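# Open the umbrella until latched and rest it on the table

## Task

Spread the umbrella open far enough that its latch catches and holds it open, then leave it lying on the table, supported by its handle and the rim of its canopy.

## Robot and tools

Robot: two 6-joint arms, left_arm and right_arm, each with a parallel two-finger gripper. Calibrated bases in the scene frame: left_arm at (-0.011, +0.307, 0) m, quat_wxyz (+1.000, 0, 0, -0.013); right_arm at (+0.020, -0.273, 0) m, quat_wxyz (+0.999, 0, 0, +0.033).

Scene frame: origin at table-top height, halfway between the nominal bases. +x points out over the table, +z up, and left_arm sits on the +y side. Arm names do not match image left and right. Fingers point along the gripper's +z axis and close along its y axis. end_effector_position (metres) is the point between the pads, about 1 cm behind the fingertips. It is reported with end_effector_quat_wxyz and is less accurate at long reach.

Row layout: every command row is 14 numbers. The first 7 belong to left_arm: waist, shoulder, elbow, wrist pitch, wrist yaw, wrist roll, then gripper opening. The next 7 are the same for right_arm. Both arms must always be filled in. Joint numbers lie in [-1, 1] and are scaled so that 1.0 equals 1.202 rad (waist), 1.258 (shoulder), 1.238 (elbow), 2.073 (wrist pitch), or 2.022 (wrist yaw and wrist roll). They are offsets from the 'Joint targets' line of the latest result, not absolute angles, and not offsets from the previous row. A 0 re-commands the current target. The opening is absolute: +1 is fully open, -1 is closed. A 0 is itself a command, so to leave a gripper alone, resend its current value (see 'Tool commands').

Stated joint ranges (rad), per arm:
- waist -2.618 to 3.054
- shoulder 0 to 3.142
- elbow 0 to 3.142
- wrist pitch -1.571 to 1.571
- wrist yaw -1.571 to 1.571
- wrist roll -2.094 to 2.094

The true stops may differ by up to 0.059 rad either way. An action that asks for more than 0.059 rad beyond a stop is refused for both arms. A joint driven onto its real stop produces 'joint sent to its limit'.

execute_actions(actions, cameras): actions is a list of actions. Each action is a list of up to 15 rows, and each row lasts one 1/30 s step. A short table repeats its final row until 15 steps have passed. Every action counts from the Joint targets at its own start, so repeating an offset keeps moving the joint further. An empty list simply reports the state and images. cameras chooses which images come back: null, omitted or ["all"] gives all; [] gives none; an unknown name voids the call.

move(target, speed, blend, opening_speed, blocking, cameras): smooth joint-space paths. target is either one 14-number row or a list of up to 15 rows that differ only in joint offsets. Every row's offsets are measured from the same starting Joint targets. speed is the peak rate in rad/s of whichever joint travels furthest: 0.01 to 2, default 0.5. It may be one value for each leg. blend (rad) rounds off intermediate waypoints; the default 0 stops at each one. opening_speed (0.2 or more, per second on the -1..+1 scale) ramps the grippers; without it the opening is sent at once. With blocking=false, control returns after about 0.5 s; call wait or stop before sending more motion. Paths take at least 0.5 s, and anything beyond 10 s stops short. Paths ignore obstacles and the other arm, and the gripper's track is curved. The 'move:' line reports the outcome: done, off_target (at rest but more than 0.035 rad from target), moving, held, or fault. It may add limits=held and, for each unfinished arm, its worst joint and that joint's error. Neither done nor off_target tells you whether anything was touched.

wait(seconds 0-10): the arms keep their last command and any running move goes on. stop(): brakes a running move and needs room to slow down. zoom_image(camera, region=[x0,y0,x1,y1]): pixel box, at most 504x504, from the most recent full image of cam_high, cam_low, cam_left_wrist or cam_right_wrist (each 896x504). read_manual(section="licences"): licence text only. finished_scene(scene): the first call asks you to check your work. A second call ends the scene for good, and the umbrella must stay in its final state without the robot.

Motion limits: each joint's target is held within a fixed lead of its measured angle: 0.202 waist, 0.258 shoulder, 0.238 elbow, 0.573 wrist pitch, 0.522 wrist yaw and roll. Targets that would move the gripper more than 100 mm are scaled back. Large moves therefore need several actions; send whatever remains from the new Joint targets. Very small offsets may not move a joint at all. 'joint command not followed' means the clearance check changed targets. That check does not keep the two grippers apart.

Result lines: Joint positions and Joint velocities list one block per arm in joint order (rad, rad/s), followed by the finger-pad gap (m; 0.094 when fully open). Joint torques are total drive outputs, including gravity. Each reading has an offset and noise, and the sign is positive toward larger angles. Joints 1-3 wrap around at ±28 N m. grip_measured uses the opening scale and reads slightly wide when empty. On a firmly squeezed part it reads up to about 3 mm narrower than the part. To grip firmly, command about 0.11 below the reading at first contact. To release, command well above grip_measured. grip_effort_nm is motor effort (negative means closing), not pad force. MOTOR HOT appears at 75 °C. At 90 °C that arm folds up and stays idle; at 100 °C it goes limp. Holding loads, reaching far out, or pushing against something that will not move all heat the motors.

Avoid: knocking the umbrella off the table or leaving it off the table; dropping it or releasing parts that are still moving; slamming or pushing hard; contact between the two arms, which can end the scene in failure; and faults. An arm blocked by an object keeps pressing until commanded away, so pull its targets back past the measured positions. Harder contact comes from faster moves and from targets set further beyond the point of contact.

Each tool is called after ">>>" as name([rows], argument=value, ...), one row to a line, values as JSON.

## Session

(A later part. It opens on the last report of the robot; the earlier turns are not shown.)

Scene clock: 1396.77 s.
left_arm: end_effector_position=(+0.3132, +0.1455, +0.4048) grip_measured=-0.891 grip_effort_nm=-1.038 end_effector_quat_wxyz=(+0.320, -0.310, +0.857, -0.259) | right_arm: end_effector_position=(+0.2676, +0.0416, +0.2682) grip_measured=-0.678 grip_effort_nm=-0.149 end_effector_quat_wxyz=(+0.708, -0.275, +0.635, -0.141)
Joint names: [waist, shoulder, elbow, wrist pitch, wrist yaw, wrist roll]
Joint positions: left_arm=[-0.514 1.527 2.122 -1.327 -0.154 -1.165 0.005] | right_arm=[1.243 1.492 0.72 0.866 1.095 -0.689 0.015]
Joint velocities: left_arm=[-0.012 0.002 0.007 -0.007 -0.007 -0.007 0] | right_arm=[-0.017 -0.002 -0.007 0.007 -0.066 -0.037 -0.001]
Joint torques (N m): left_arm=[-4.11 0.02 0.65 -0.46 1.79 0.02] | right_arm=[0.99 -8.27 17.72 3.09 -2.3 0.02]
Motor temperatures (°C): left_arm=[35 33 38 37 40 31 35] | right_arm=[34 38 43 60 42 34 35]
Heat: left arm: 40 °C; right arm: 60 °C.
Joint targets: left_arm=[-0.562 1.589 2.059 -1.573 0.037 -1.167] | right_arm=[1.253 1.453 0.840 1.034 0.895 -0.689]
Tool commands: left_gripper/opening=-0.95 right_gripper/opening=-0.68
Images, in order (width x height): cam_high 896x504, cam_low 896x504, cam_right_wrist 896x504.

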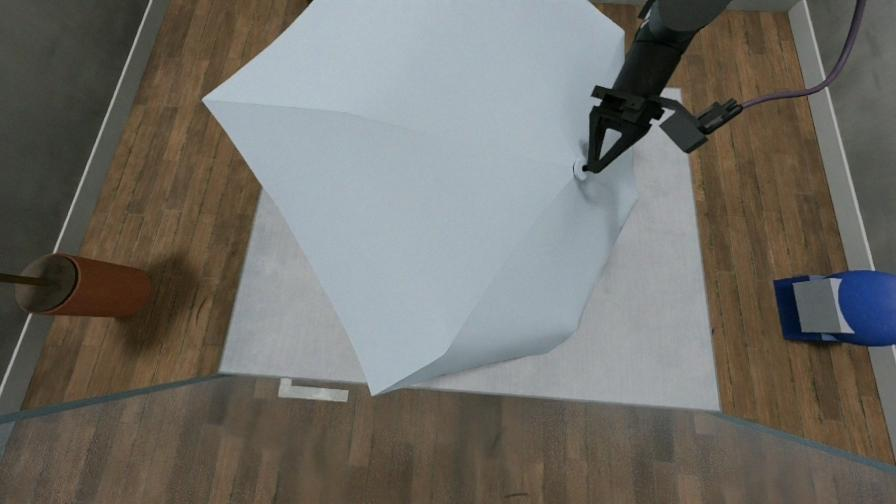

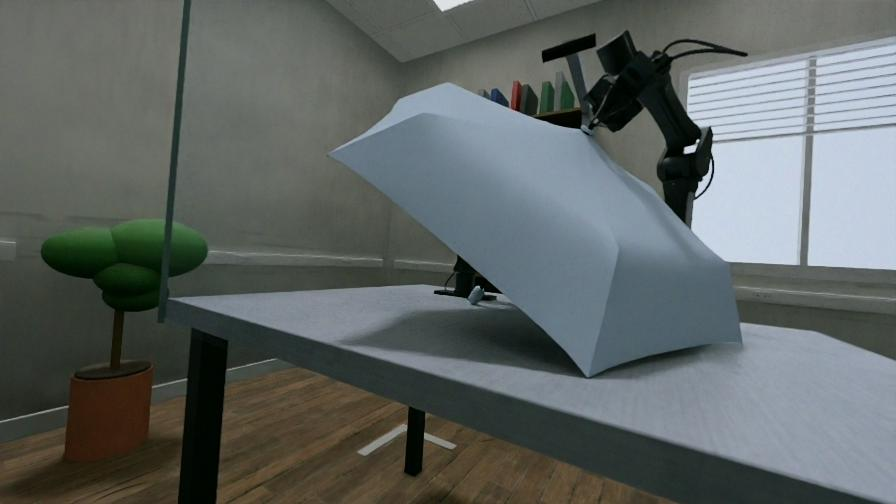

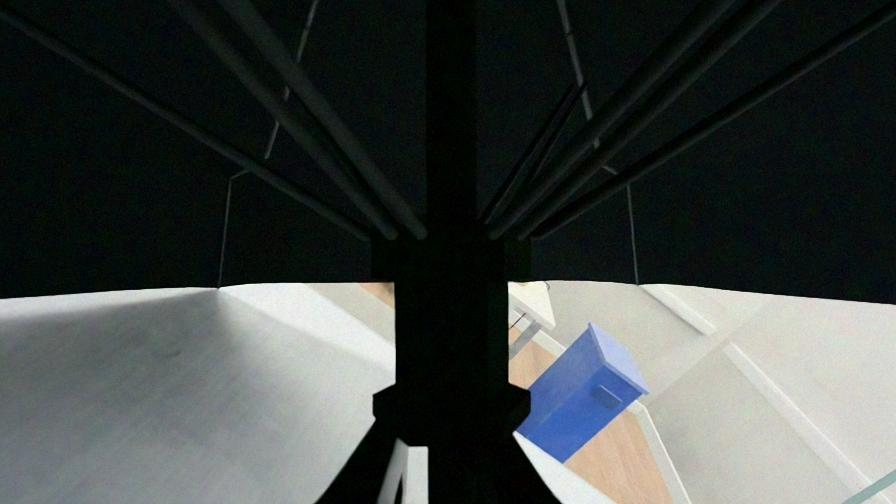

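>>> zoom_image(camera="cam_low", region=[500, 280, 780, 430])

>>> zoom_image(camera="cam_right_wrist", region=[200, 150, 700, 504])

Scaled by 1.800 from the camera's 896x504 image, which has a finer 1280x720 frame.

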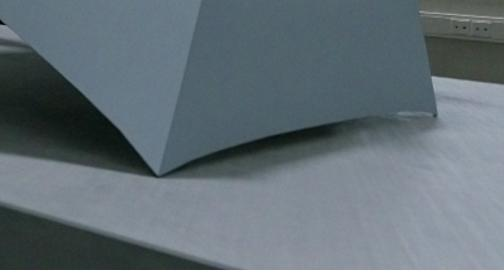

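Scaled by 1.008 from the camera's 896x504 image, which has a finer 1280x720 frame.

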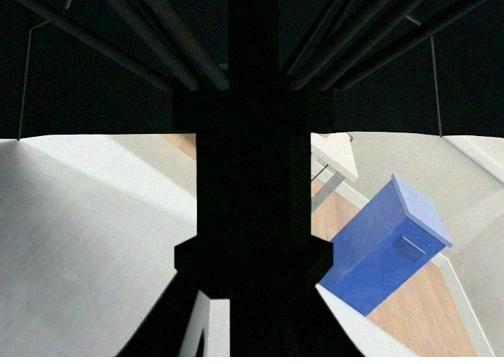

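>>> move(target=[0.0319, -0.0394, 0.0407, 0.095, -0.0756, 0.001, -0.95, 0.0027, 0.0282, -0.2103, -0.0132, 0.1057, -0.0028, -0.68], speed=0.15, cameras=["cam_high", "cam_right_wrist", "cam_left_wrist"])

Scene clock: 1618.97 s.
left_arm: end_effector_position=(+0.3122, +0.1455, +0.4045) grip_measured=-0.891 grip_effort_nm=-1.038 end_effector_quat_wxyz=(+0.319, -0.309, +0.857, -0.259) | right_arm: end_effector_position=(+0.2618, +0.0255, +0.2460) grip_measured=-0.678 grip_effort_nm=-0.139 end_effector_quat_wxyz=(+0.712, -0.269, +0.634, -0.137)
Joint names: [waist, shoulder, elbow, wrist pitch, wrist yaw, wrist roll]
Joint positions: left_arm=[-0.514 1.526 2.122 -1.33 -0.151 -1.165 0.005] | right_arm=[1.248 1.492 0.601 1.004 1.101 -0.691 0.015]
Joint velocities: left_arm=[0.012 -0.002 -0.022 -0.081 -0.007 0.022 0] | right_arm=[0.007 -0.007 0.012 -0.007 -0.022 -0.051 0]
Joint torques (N m): left_arm=[-0.8 -3.45 4.51 1.58 0.27 0.04] | right_arm=[0.81 -5.14 4.7 1.55 0.03 -0.02]
Motor temperatures (°C): left_arm=[35 33 37 35 44 31 35] | right_arm=[34 39 48 73 48 34 34]
Heat: left arm: 44 °C; right arm: 73 °C.
Joint targets: left_arm=[-0.523 1.540 2.109 -1.376 -0.115 -1.165] | right_arm=[1.256 1.489 0.580 1.007 1.109 -0.694]
move: off_target (left_arm); left_arm: the wrist pitch is farthest, 0.046 rad from its target
Images, in order (width x height): cam_high 896x504, cam_left_wrist 896x504, cam_right_wrist 896x504.

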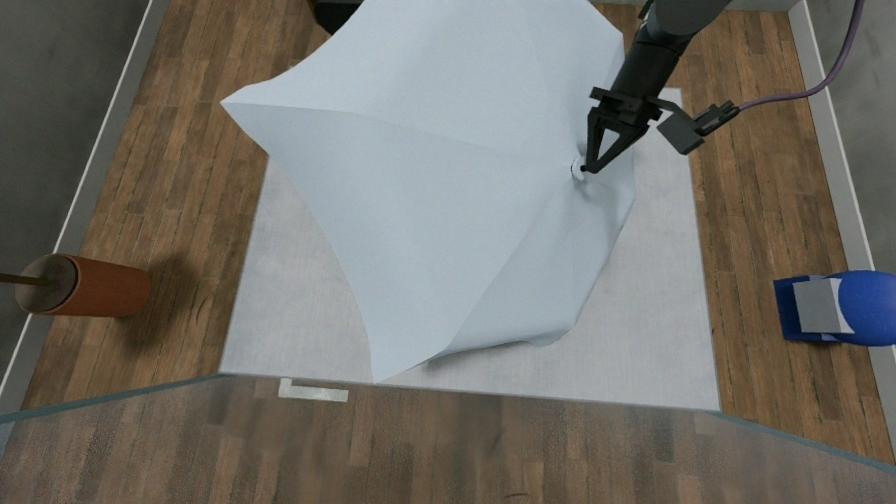

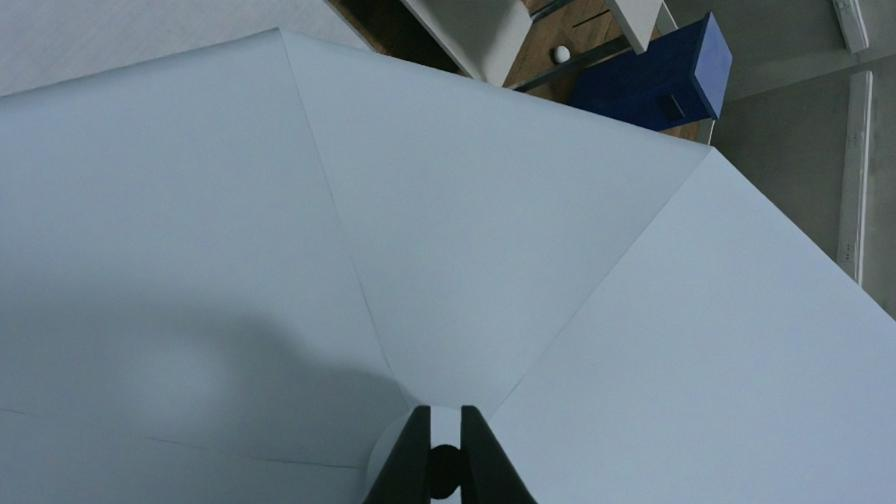

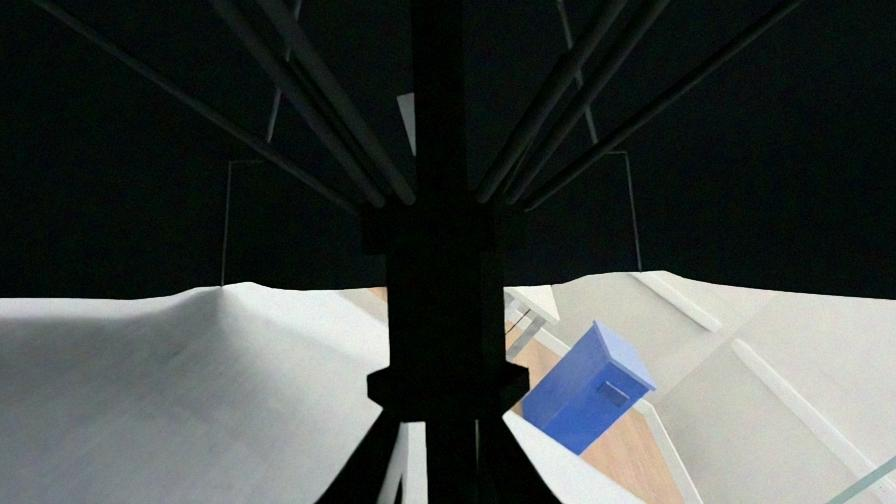

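>>> move(target=[0,0,0,0,0,0,-0.95,0,0,0,0,0,0,-0.95], opening_speed=0.3, cameras=["cam_right_wrist"])

Scene clock: 1622.97 s.
left_arm: end_effector_position=(+0.3122, +0.1457, +0.4044) grip_measured=-0.891 grip_effort_nm=-1.038 end_effector_quat_wxyz=(+0.319, -0.310, +0.858, -0.259) | right_arm: end_effector_position=(+0.2621, +0.0237, +0.2471) grip_measured=-0.834 grip_effort_nm=-1.062 end_effector_quat_wxyz=(+0.711, -0.272, +0.632, -0.148)
Joint names: [waist, shoulder, elbow, wrist pitch, wrist yaw, wrist roll]
Joint positions: left_arm=[-0.514 1.526 2.122 -1.331 -0.152 -1.165 0.005] | right_arm=[1.248 1.492 0.601 1.012 1.11 -0.72 0.008]
Joint velocities: left_arm=[0.007 0.007 0.002 -0.007 -0.007 -0.037 0] | right_arm=[-0.007 0.007 -0.002 -0.007 -0.022 -0.022 -0.001]
Joint torques (N m): left_arm=[-0.79 -3.45 4.51 1.59 0.29 0.04] | right_arm=[0.79 -5.12 4.67 1.48 -0.09 0.26]
Motor temperatures (°C): left_arm=[35 33 37 36 43 31 35] | right_arm=[34 39 47 71 46 34 34]
Heat: left arm: 43 °C; right arm: 71 °C.
Joint targets: left_arm=[-0.523 1.540 2.109 -1.376 -0.115 -1.165] | right_arm=[1.256 1.489 0.580 1.006 1.109 -0.694]
move: off_target (left_arm); left_arm: the wrist pitch is farthest, 0.045 rad from its target
Images, in order (width x height): cam_right_wrist 896x504.

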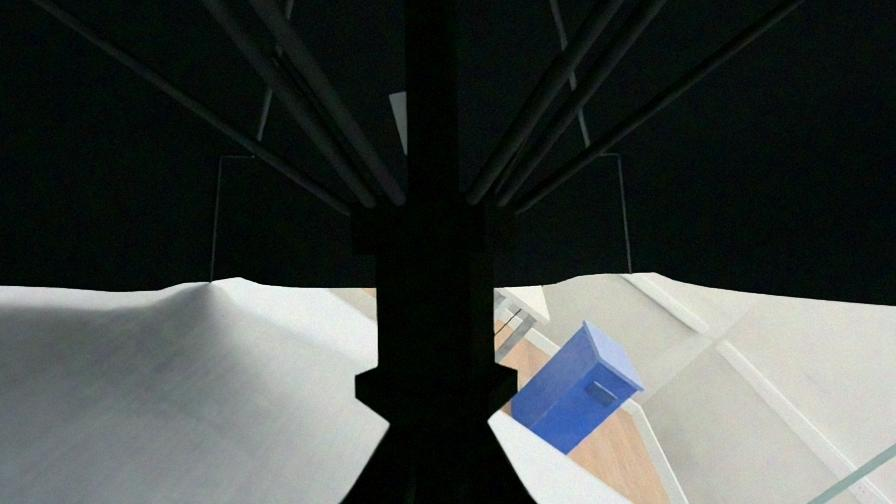

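>>> move(target=[0.0075, -0.0111, 0.0105, 0.0217, -0.0183, 0, -0.95, 0,0,0,0,0,0,-0.95], speed=0.1, cameras=[])

>>> move(target=[0,0,0,0,0,0,-0.36,0,0,0,0,0,0,-0.95], opening_speed=0.4, cameras=["cam_left_wrist", "cam_high"])

Scene clock: 1666.40 s.
left_arm: end_effector_position=(+0.3124, +0.1459, +0.4045) grip_measured=-0.891 grip_effort_nm=-1.033 end_effector_quat_wxyz=(+0.320, -0.310, +0.857, -0.259) | right_arm: end_effector_position=(+0.2621, +0.0237, +0.2471) grip_measured=-0.834 grip_effort_nm=-1.053 end_effector_quat_wxyz=(+0.711, -0.272, +0.632, -0.148)
Joint names: [waist, shoulder, elbow, wrist pitch, wrist yaw, wrist roll]
Joint positions: left_arm=[-0.514 1.526 2.122 -1.33 -0.154 -1.165 0.005] | right_arm=[1.248 1.492 0.601 1.012 1.11 -0.721 0.008]
Joint velocities: left_arm=[-0.022 0.002 -0.007 0.11 -0.007 0.051 0] | right_arm=[-0.012 -0.017 -0.007 -0.081 -0.081 0.066 0]
Joint torques (N m): left_arm=[-0.01 -4.44 5.49 2.04 -0.07 0.04] | right_arm=[0.77 -5.16 4.63 1.47 -0.08 0.27]
Motor temperatures (°C): left_arm=[35 33 38 38 39 31 35] | right_arm=[34 36 44 63 41 34 36]
Heat: left arm: 39 °C; right arm: 63 °C.
Joint targets: left_arm=[-0.514 1.526 2.122 -1.331 -0.152 -1.165] | right_arm=[1.256 1.489 0.580 1.006 1.109 -0.694]
move: done
No camera images: "cameras" was empty.

Scene clock: 1668.10 s.
left_arm: end_effector_position=(+0.3124, +0.1454, +0.4047) grip_measured=-0.361 grip_effort_nm=0.051 end_effector_quat_wxyz=(+0.319, -0.309, +0.857, -0.260) | right_arm: end_effector_position=(+0.2621, +0.0237, +0.2471) grip_measured=-0.834 grip_effort_nm=-1.062 end_effector_quat_wxyz=(+0.711, -0.272, +0.632, -0.148)
Joint names: [waist, shoulder, elbow, wrist pitch, wrist yaw, wrist roll]
Joint positions: left_arm=[-0.514 1.526 2.122 -1.329 -0.151 -1.165 0.03] | right_arm=[1.248 1.492 0.601 1.012 1.11 -0.721 0.008]
Joint velocities: left_arm=[-0.002 -0.002 -0.007 -0.037 0.022 -0.022 0] | right_arm=[-0.007 -0.037 -0.017 -0.037 0.022 -0.007 0.001]
Joint torques (N m): left_arm=[-0.02 -4.45 5.5 2.03 -0.09 0.04] | right_arm=[0.79 -5.05 4.7 1.46 -0.07 0.27]
Motor temperatures (°C): left_arm=[35 33 38 38 39 31 35] | right_arm=[34 36 44 62 41 34 36]
Heat: left arm: 39 °C; right arm: 62 °C.
Joint targets: left_arm=[-0.514 1.526 2.122 -1.331 -0.153 -1.165] | right_arm=[1.256 1.489 0.580 1.006 1.109 -0.694]
move: done
Images, in order (width x height): cam_high 896x504, cam_left_wrist 896x504.

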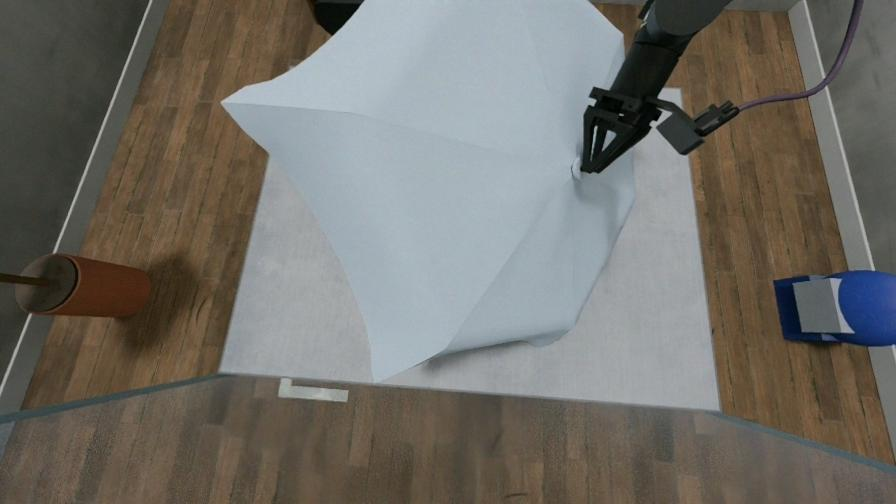

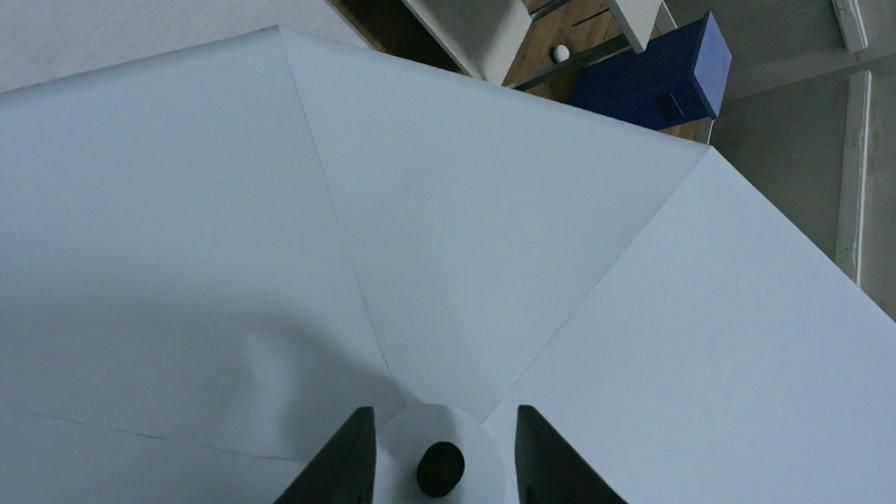

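>>> move([
  [-0.0233, 0.0172, 0.2205, -0.0878, -0.0331, 0, -0.36, 0,0,0,0,0,0,-0.95],
  [0.3444, 0.0284, 0.21, -0.11, -0.0148, 0, -0.36, 0,0,0,0,0,0,-0.95],
  [0.5937, -0.0687, -0.4863, 0.603, 0.809, 0.3777, -0.36, 0,0,0,0,0,0,-0.95],
], speed=[0.4, 0.7, 0.9], blend=0.06, cameras=["cam_left_wrist", "cam_high", "cam_right_wrist"])

Scene clock: 1676.20 s.
left_arm: end_effector_position=(+0.3312, +0.1856, +0.4597) grip_measured=-0.361 grip_effort_nm=0.046 end_effector_quat_wxyz=(+0.460, +0.306, +0.638, -0.537) | right_arm: end_effector_position=(+0.2621, +0.0237, +0.2471) grip_measured=-0.834 grip_effort_nm=-1.053 end_effector_quat_wxyz=(+0.711, -0.272, +0.632, -0.148)
Joint names: [waist, shoulder, elbow, wrist pitch, wrist yaw, wrist roll]
Joint positions: left_arm=[0.194 1.459 1.538 -0.083 1.476 -0.41 0.03] | right_arm=[1.248 1.492 0.601 1.012 1.11 -0.721 0.008]
Joint velocities: left_arm=[0.027 0.002 0.022 -0.022 0.007 0.037 0.001] | right_arm=[-0.017 -0.012 0.007 -0.022 -0.007 0.022 0]
Joint torques (N m): left_arm=[0.55 -6.58 5.63 1.73 0.09 0.15] | right_arm=[0.81 -5.11 4.64 1.47 -0.08 0.27]
Motor temperatures (°C): left_arm=[35 33 38 39 38 31 34] | right_arm=[34 36 44 62 41 34 36]
Heat: left arm: 39 °C; right arm: 62 °C.
Joint targets: left_arm=[0.200 1.439 1.520 -0.081 1.483 -0.401] | right_arm=[1.256 1.489 0.580 1.006 1.109 -0.694]
move: done
Images, in order (width x height): cam_high 896x504, cam_left_wrist 896x504, cam_right_wrist 896x504.

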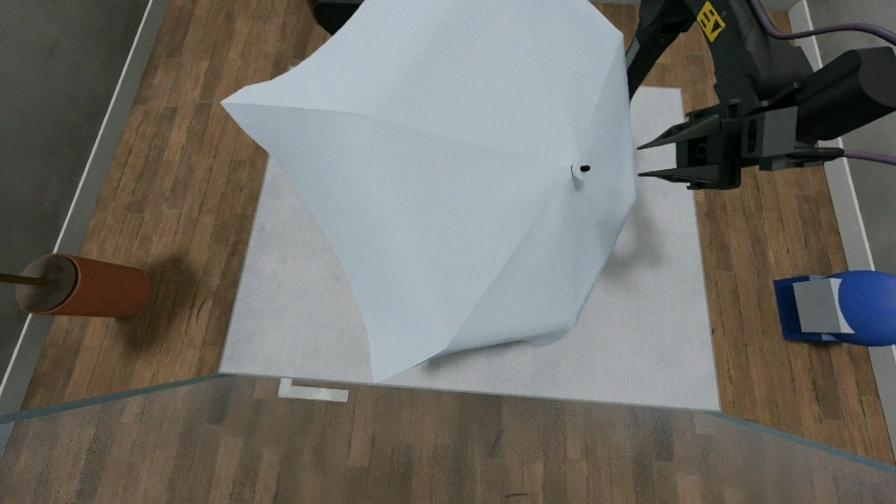

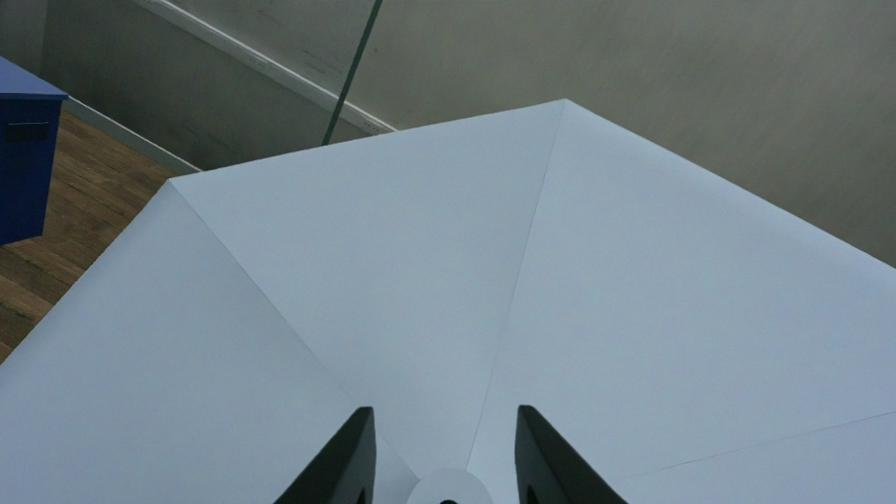

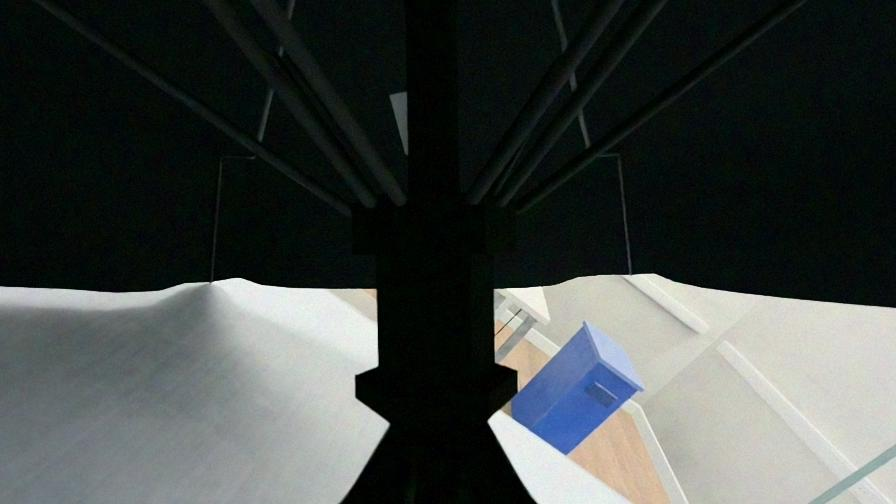

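>>> move(target=[-0.1248, -0.0946, -0.2552, 0.0948, -0.0742, 0, -0.36, 0,0,0,0,0,0,-0.95], speed=0.25, cameras=["cam_left_wrist", "cam_high", "cam_low"])

Scene clock: 1690.40 s.
left_arm: end_effector_position=(+0.3158, +0.1437, +0.4056) grip_measured=-0.361 grip_effort_nm=0.056 end_effector_quat_wxyz=(+0.460, +0.306, +0.638, -0.537) | right_arm: end_effector_position=(+0.2621, +0.0237, +0.2471) grip_measured=-0.834 grip_effort_nm=-1.062 end_effector_quat_wxyz=(+0.711, -0.272, +0.632, -0.148)
Joint names: [waist, shoulder, elbow, wrist pitch, wrist yaw, wrist roll]
Joint positions: left_arm=[0.055 1.342 1.223 0.113 1.339 -0.41 0.03] | right_arm=[1.248 1.492 0.601 1.012 1.11 -0.721 0.008]
Joint velocities: left_arm=[-0.002 -0.007 0.002 0.051 0.007 -0.022 0.001] | right_arm=[-0.027 0.002 0.007 0.007 0.022 -0.051 0]
Joint torques (N m): left_arm=[-0.49 -6.06 5.9 1.83 -0.04 0.13] | right_arm=[0.79 -5.11 4.63 1.45 -0.08 0.28]
Motor temperatures (°C): left_arm=[34 34 38 39 38 31 34] | right_arm=[34 36 43 60 40 34 36]
Heat: left arm: 39 °C; right arm: 60 °C.
Joint targets: left_arm=[0.049 1.321 1.205 0.116 1.333 -0.401] | right_arm=[1.256 1.489 0.580 1.006 1.109 -0.694]
move: done
Images, in order (width x height): cam_high 896x504, cam_low 896x504, cam_left_wrist 896x504.

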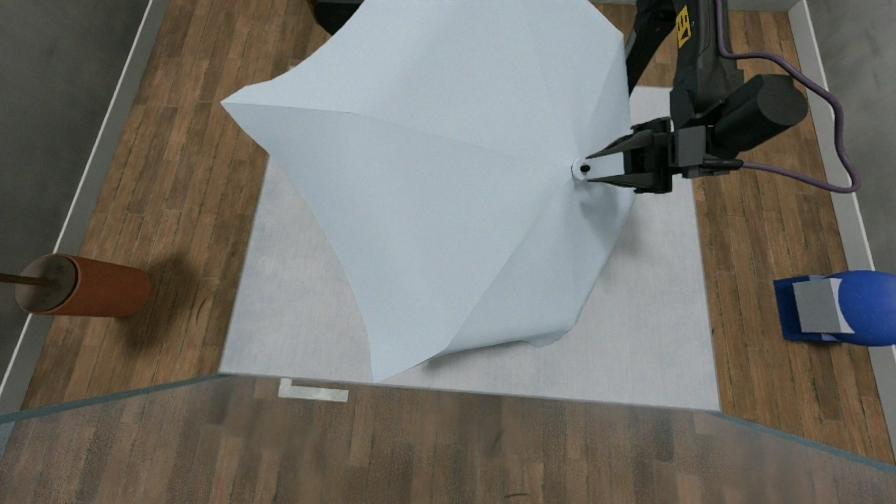

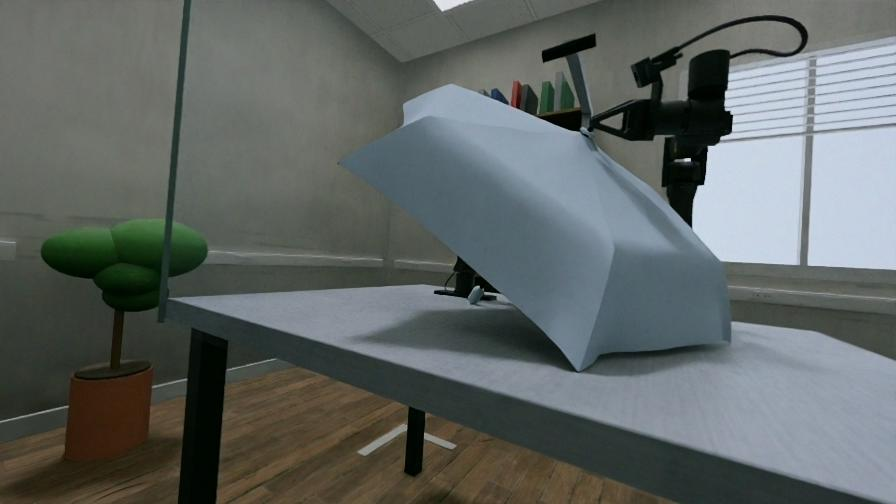

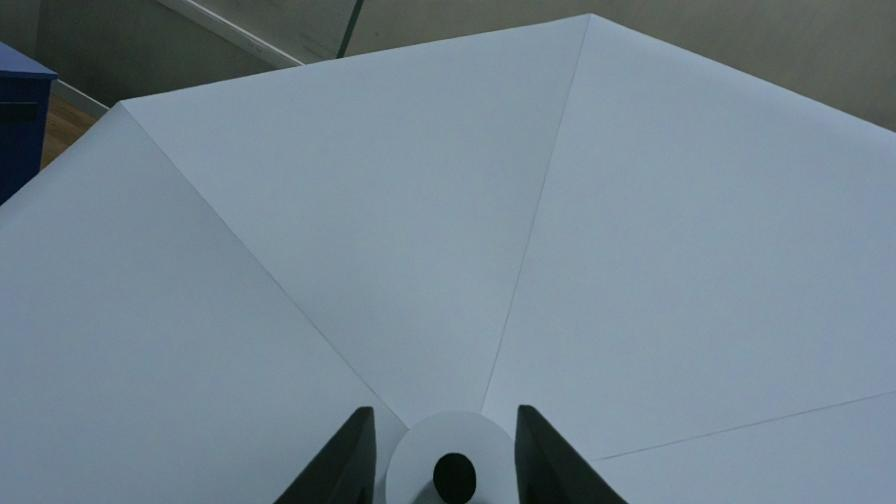

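>>> move(target=[-0.0191, 0.0048, -0.0048, 0.0068, -0.0119, 0, -0.36, 0,0,0,0,0,0,-0.95], speed=0.1, cameras=["cam_left_wrist"])

Scene clock: 1697.93 s.
left_arm: end_effector_position=(+0.3162, +0.1377, +0.4072) grip_measured=-0.361 grip_effort_nm=0.056 end_effector_quat_wxyz=(+0.465, +0.309, +0.635, -0.534) | right_arm: end_effector_position=(+0.2621, +0.0237, +0.2471) grip_measured=-0.834 grip_effort_nm=-1.067 end_effector_quat_wxyz=(+0.711, -0.272, +0.632, -0.148)
Joint names: [waist, shoulder, elbow, wrist pitch, wrist yaw, wrist roll]
Joint positions: left_arm=[0.034 1.342 1.223 0.127 1.315 -0.41 0.03] | right_arm=[1.248 1.492 0.601 1.012 1.11 -0.721 0.008]
Joint velocities: left_arm=[-0.002 -0.002 -0.007 0.051 0.022 0.051 -0.001] | right_arm=[-0.022 0.017 -0.037 0.081 -0.022 -0.066 0]
Joint torques (N m): left_arm=[-0.57 -5.59 5.44 1.83 -0.07 0.14] | right_arm=[0.8 -5.11 4.68 1.47 -0.08 0.28]
Motor temperatures (°C): left_arm=[34 34 38 39 38 31 33] | right_arm=[34 36 43 60 40 34 36]
Heat: left arm: 39 °C; right arm: 60 °C.
Joint targets: left_arm=[0.026 1.327 1.199 0.130 1.309 -0.401] | right_arm=[1.256 1.489 0.580 1.006 1.109 -0.694]
move: done
Images, in order (width x height): cam_left_wrist 896x504.

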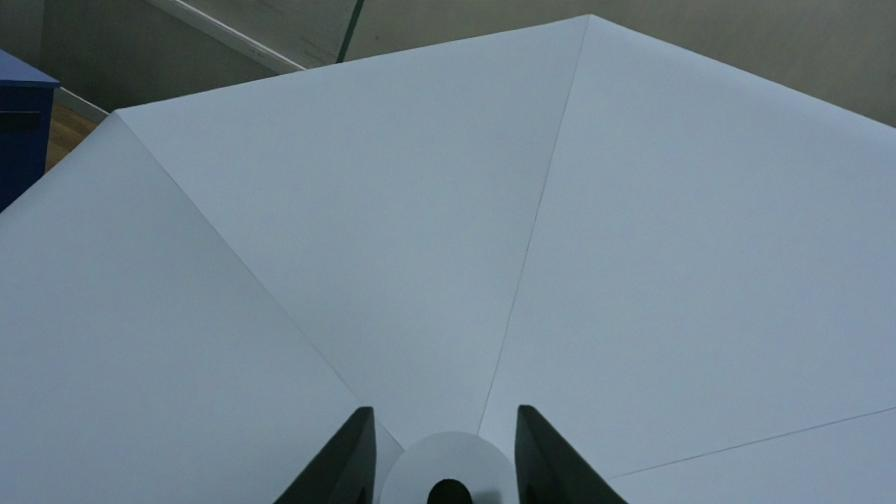

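>>> execute_actions(actions=[])

Scene clock: 1716.07 s.
left_arm: end_effector_position=(+0.3164, +0.1377, +0.4073) grip_measured=-0.361 grip_effort_nm=0.061 end_effector_quat_wxyz=(+0.465, +0.309, +0.635, -0.534) | right_arm: end_effector_position=(+0.2621, +0.0237, +0.2471) grip_measured=-0.834 grip_effort_nm=-1.067 end_effector_quat_wxyz=(+0.711, -0.272, +0.632, -0.148)
Joint names: [waist, shoulder, elbow, wrist pitch, wrist yaw, wrist roll]
Joint positions: left_arm=[0.034 1.342 1.223 0.128 1.315 -0.41 0.03] | right_arm=[1.248 1.492 0.601 1.012 1.11 -0.721 0.008]
Joint velocities: left_arm=[-0.002 -0.002 0.002 -0.051 0.022 0.022 0] | right_arm=[0.007 0.012 -0.002 -0.022 -0.007 0.007 -0.001]
Joint torques (N m): left_arm=[-0.59 -5.59 5.44 1.84 -0.06 0.13] | right_arm=[0.79 -5.07 4.66 1.47 -0.08 0.27]
Motor temperatures (°C): left_arm=[34 34 38 40 37 31 33] | right_arm=[34 36 43 58 39 34 36]
Heat: left arm: 40 °C; right arm: 58 °C.
Joint targets: left_arm=[0.026 1.327 1.199 0.130 1.309 -0.401] | right_arm=[1.256 1.489 0.580 1.006 1.109 -0.694]
Tool commands: left_gripper/opening=-0.36 right_gripper/opening=-0.95

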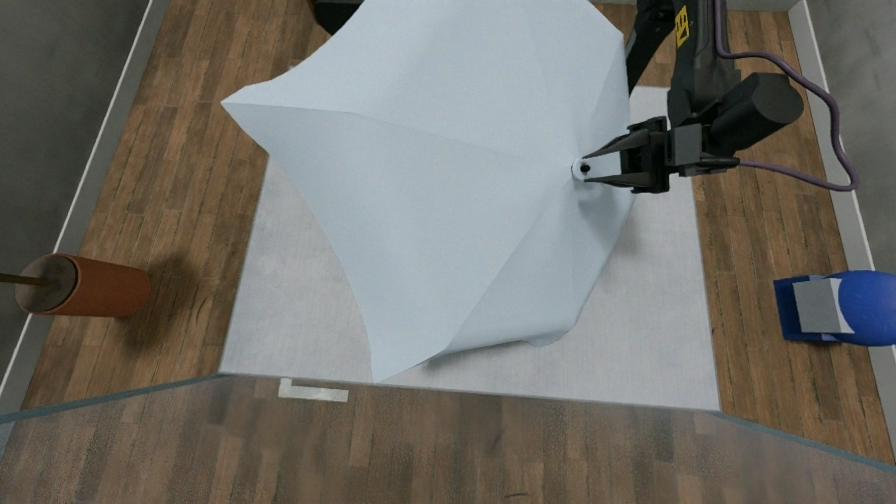

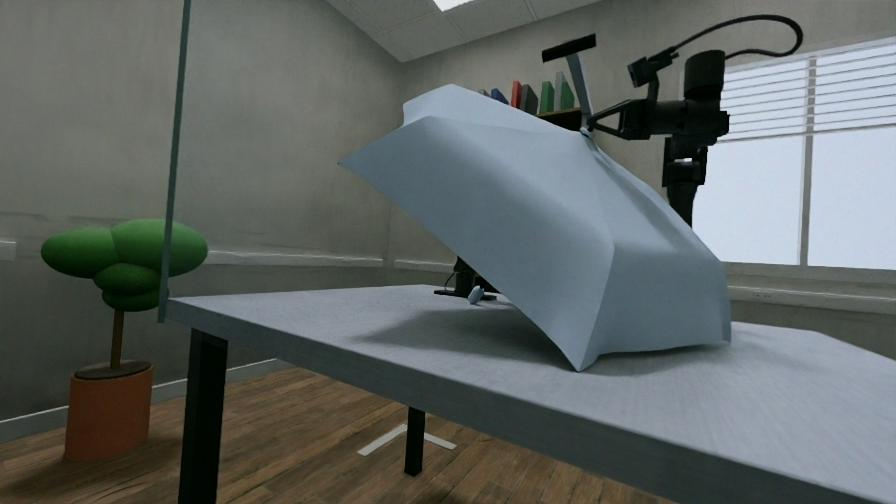

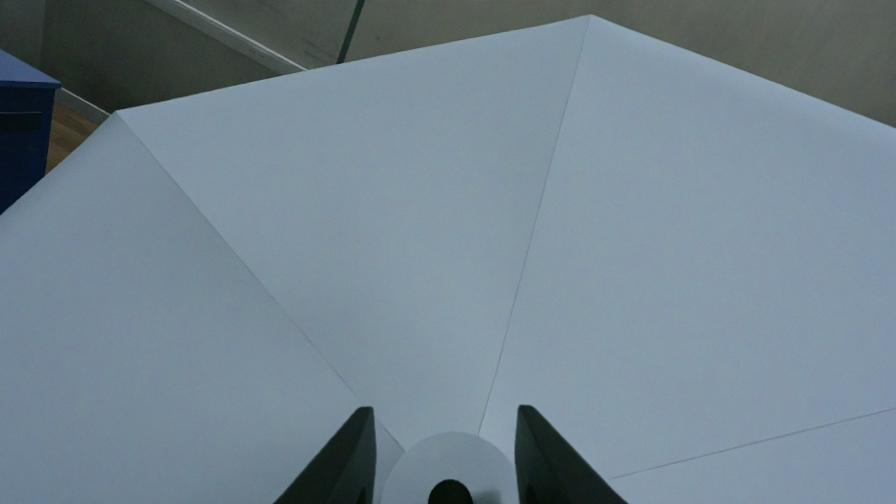

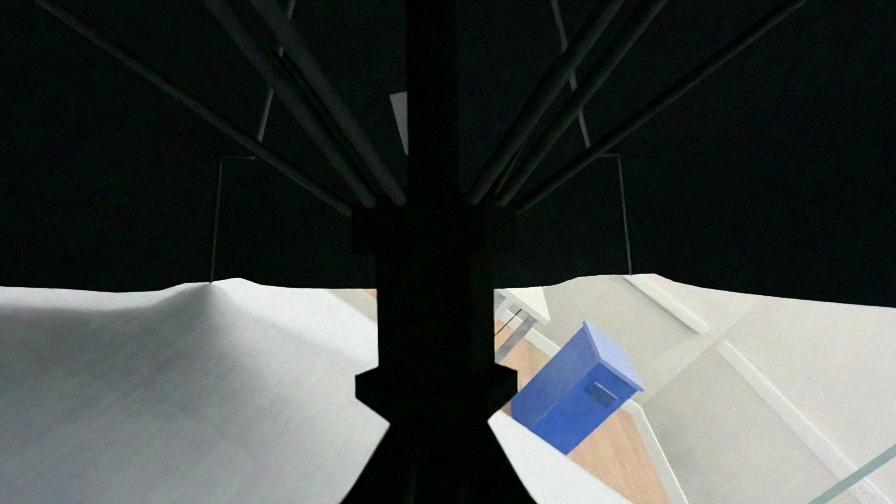

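>>> zoom_image(camera="cam_low", region=[500, 10, 820, 190])

>>> zoom_image(camera="cam_left_wrist", region=[300, 384, 600, 504])

>>> zoom_image(camera="cam_high", region=[540, 100, 780, 230])

Scaled by 1.575 from the camera's 896x504 image, which has a finer 1280x720 frame.

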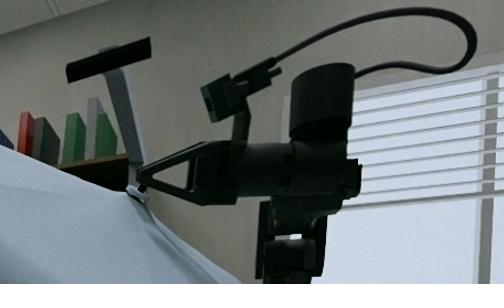

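Scaled by 1.680 from the camera's 896x504 image, which has a finer 1280x720 frame.

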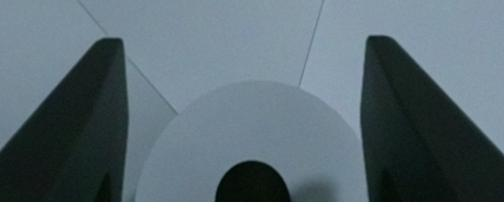

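Scaled by 2.100 from the camera's 896x504 image, which has a finer 1280x720 frame.

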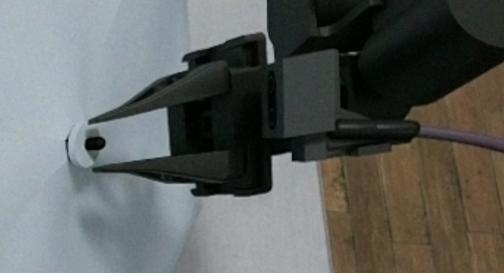

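>>> move(target=[-0.0068, -0.0036, -0.022, 0.0056, -0.0041, 0, -0.36, 0,0,0,0,0,0,-0.95], speed=0.1, cameras=["cam_low","cam_left_wrist"])

>>> zoom_image(camera="cam_low", region=[540, 80, 680, 160])

Scene clock: 1739.60 s.
left_arm: end_effector_position=(+0.3175, +0.1368, +0.3998) grip_measured=-0.361 grip_effort_nm=0.056 end_effector_quat_wxyz=(+0.465, +0.305, +0.638, -0.533) | right_arm: end_effector_position=(+0.2621, +0.0237, +0.2471) grip_measured=-0.834 grip_effort_nm=-1.067 end_effector_quat_wxyz=(+0.711, -0.272, +0.632, -0.148)
Joint names: [waist, shoulder, elbow, wrist pitch, wrist yaw, wrist roll]
Joint positions: left_arm=[0.03 1.339 1.194 0.147 1.304 -0.41 0.03] | right_arm=[1.248 1.492 0.601 1.012 1.11 -0.721 0.008]
Joint velocities: left_arm=[-0.002 -0.002 -0.002 -0.022 -0.081 0.037 0.001] | right_arm=[-0.007 0.002 0.002 0.037 -0.007 -0.095 0]
Joint torques (N m): left_arm=[-0.94 -5.75 5.61 1.76 -0.02 0.14] | right_arm=[0.76 -5.12 4.71 1.47 -0.09 0.28]
Motor temperatures (°C): left_arm=[34 34 38 41 36 31 33] | right_arm=[34 36 42 56 38 34 36]
Heat: left arm: 41 °C; right arm: 56 °C.
Joint targets: left_arm=[0.018 1.322 1.171 0.141 1.301 -0.401] | right_arm=[1.256 1.489 0.580 1.006 1.109 -0.694]
move: done
Images, in order (width x height): cam_low 896x504, cam_left_wrist 896x504.

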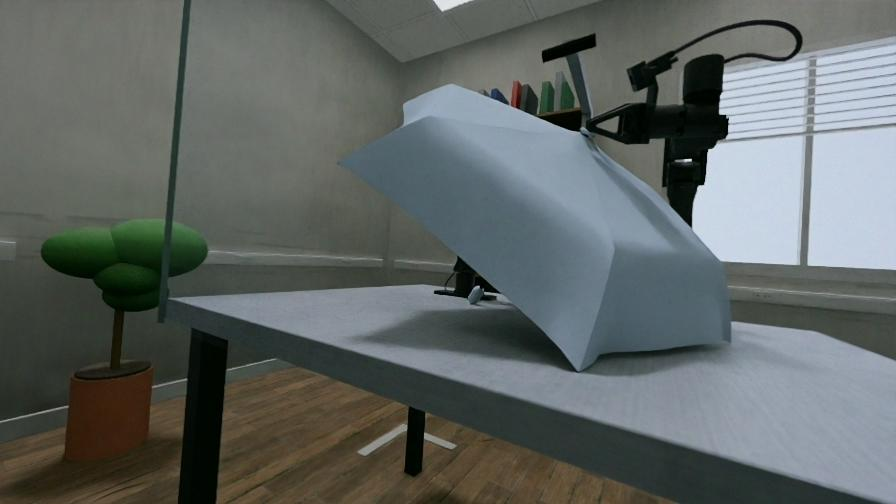

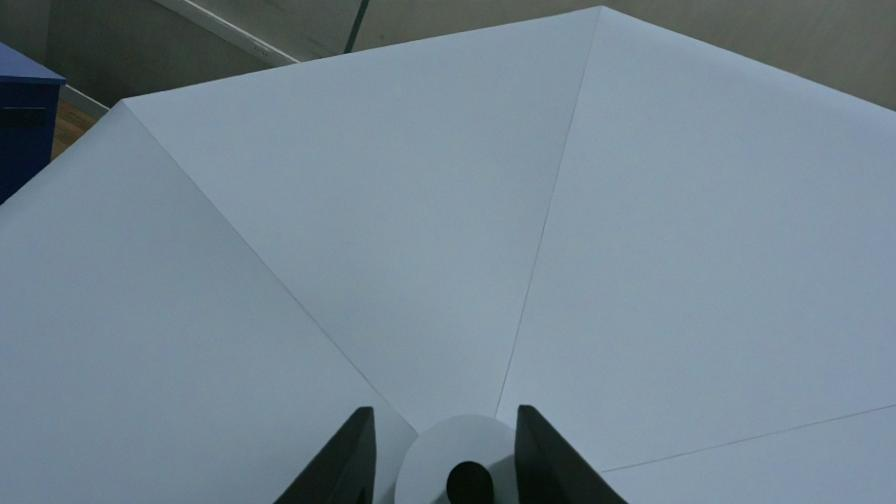

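Scaled by 3.600 from the camera's 896x504 image, which has a finer 1280x720 frame.

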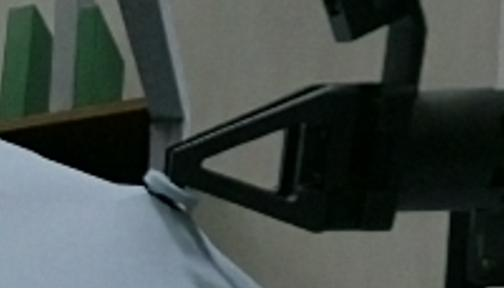

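>>> move(target=[-0.0033, -0.016, 0, -0.0049, -0.002, 0, -0.36, 0,0,0,0,0,0,-0.95], speed=0.1, cameras=["cam_left_wrist"])

>>> zoom_image(camera="cam_left_wrist", region=[300, 384, 600, 504])

Scene clock: 1743.80 s.
left_arm: end_effector_position=(+0.3113, +0.1345, +0.4057) grip_measured=-0.361 grip_effort_nm=0.051 end_effector_quat_wxyz=(+0.470, +0.312, +0.632, -0.531) | right_arm: end_effector_position=(+0.2621, +0.0237, +0.2471) grip_measured=-0.834 grip_effort_nm=-1.067 end_effector_quat_wxyz=(+0.711, -0.272, +0.632, -0.148)
Joint names: [waist, shoulder, elbow, wrist pitch, wrist yaw, wrist roll]
Joint positions: left_arm=[0.022 1.32 1.194 0.148 1.301 -0.41 0.03] | right_arm=[1.248 1.492 0.601 1.012 1.11 -0.721 0.008]
Joint velocities: left_arm=[0.007 -0.002 0.012 0.037 -0.051 -0.007 0] | right_arm=[0.022 0.017 -0.012 0.066 0.007 -0.007 0.001]
Joint torques (N m): left_arm=[-0.64 -5.65 5.57 1.65 -0.05 0.14] | right_arm=[0.79 -5.09 4.7 1.45 -0.07 0.27]
Motor temperatures (°C): left_arm=[34 34 38 41 36 31 33] | right_arm=[34 36 42 56 38 34 36]
Heat: left arm: 41 °C; right arm: 56 °C.
Joint targets: left_arm=[0.014 1.302 1.171 0.131 1.297 -0.401] | right_arm=[1.256 1.489 0.580 1.006 1.109 -0.694]
move: done
Images, in order (width x height): cam_left_wrist 896x504.

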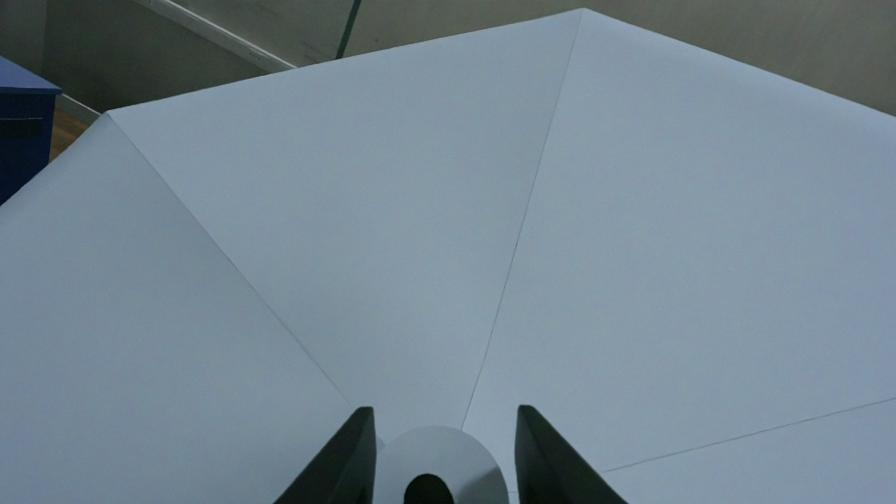

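Scaled by 1.680 from the camera's 896x504 image, which has a finer 1280x720 frame.

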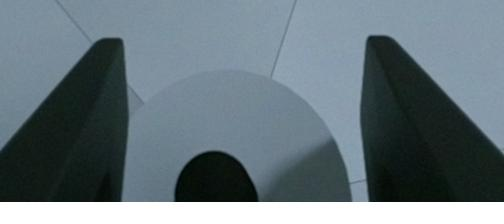

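>>> move(target=[-0.0047, 0.004, -0.011, 0.0066, -0.0028, 0, -0.36, 0,0,0,0,0,0,-0.95], speed=0.1, cameras=["cam_left_wrist"])

>>> zoom_image(camera="cam_left_wrist", region=[300, 384, 600, 504])

Scene clock: 1748.80 s.
left_arm: end_effector_position=(+0.3116, +0.1335, +0.4010) grip_measured=-0.361 grip_effort_nm=0.056 end_effector_quat_wxyz=(+0.466, +0.309, +0.635, -0.533) | right_arm: end_effector_position=(+0.2621, +0.0237, +0.2471) grip_measured=-0.834 grip_effort_nm=-1.062 end_effector_quat_wxyz=(+0.711, -0.272, +0.632, -0.148)
Joint names: [waist, shoulder, elbow, wrist pitch, wrist yaw, wrist roll]
Joint positions: left_arm=[0.018 1.32 1.18 0.151 1.298 -0.41 0.03] | right_arm=[1.248 1.492 0.601 1.012 1.11 -0.721 0.008]
Joint velocities: left_arm=[-0.012 0.002 0.002 0.022 0.095 -0.022 0] | right_arm=[0.002 -0.002 -0.012 0.037 0.007 -0.007 0]
Joint torques (N m): left_arm=[-0.8 -5.29 5.6 1.76 -0.08 0.13] | right_arm=[0.8 -5.12 4.71 1.46 -0.09 0.27]
Motor temperatures (°C): left_arm=[34 34 38 41 36 31 33] | right_arm=[34 36 42 55 38 34 37]
Heat: left arm: 41 °C; right arm: 55 °C.
Joint targets: left_arm=[0.009 1.307 1.158 0.145 1.291 -0.402] | right_arm=[1.256 1.489 0.580 1.006 1.109 -0.694]
move: done
Images, in order (width x height): cam_left_wrist 896x504.

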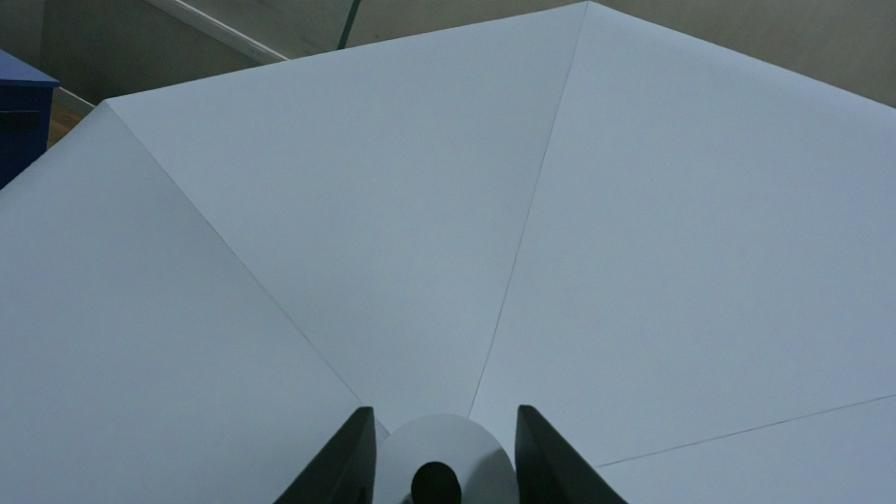

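Scaled by 1.680 from the camera's 896x504 image, which has a finer 1280x720 frame.

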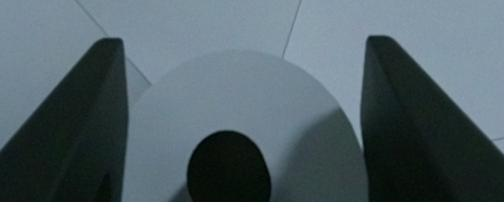

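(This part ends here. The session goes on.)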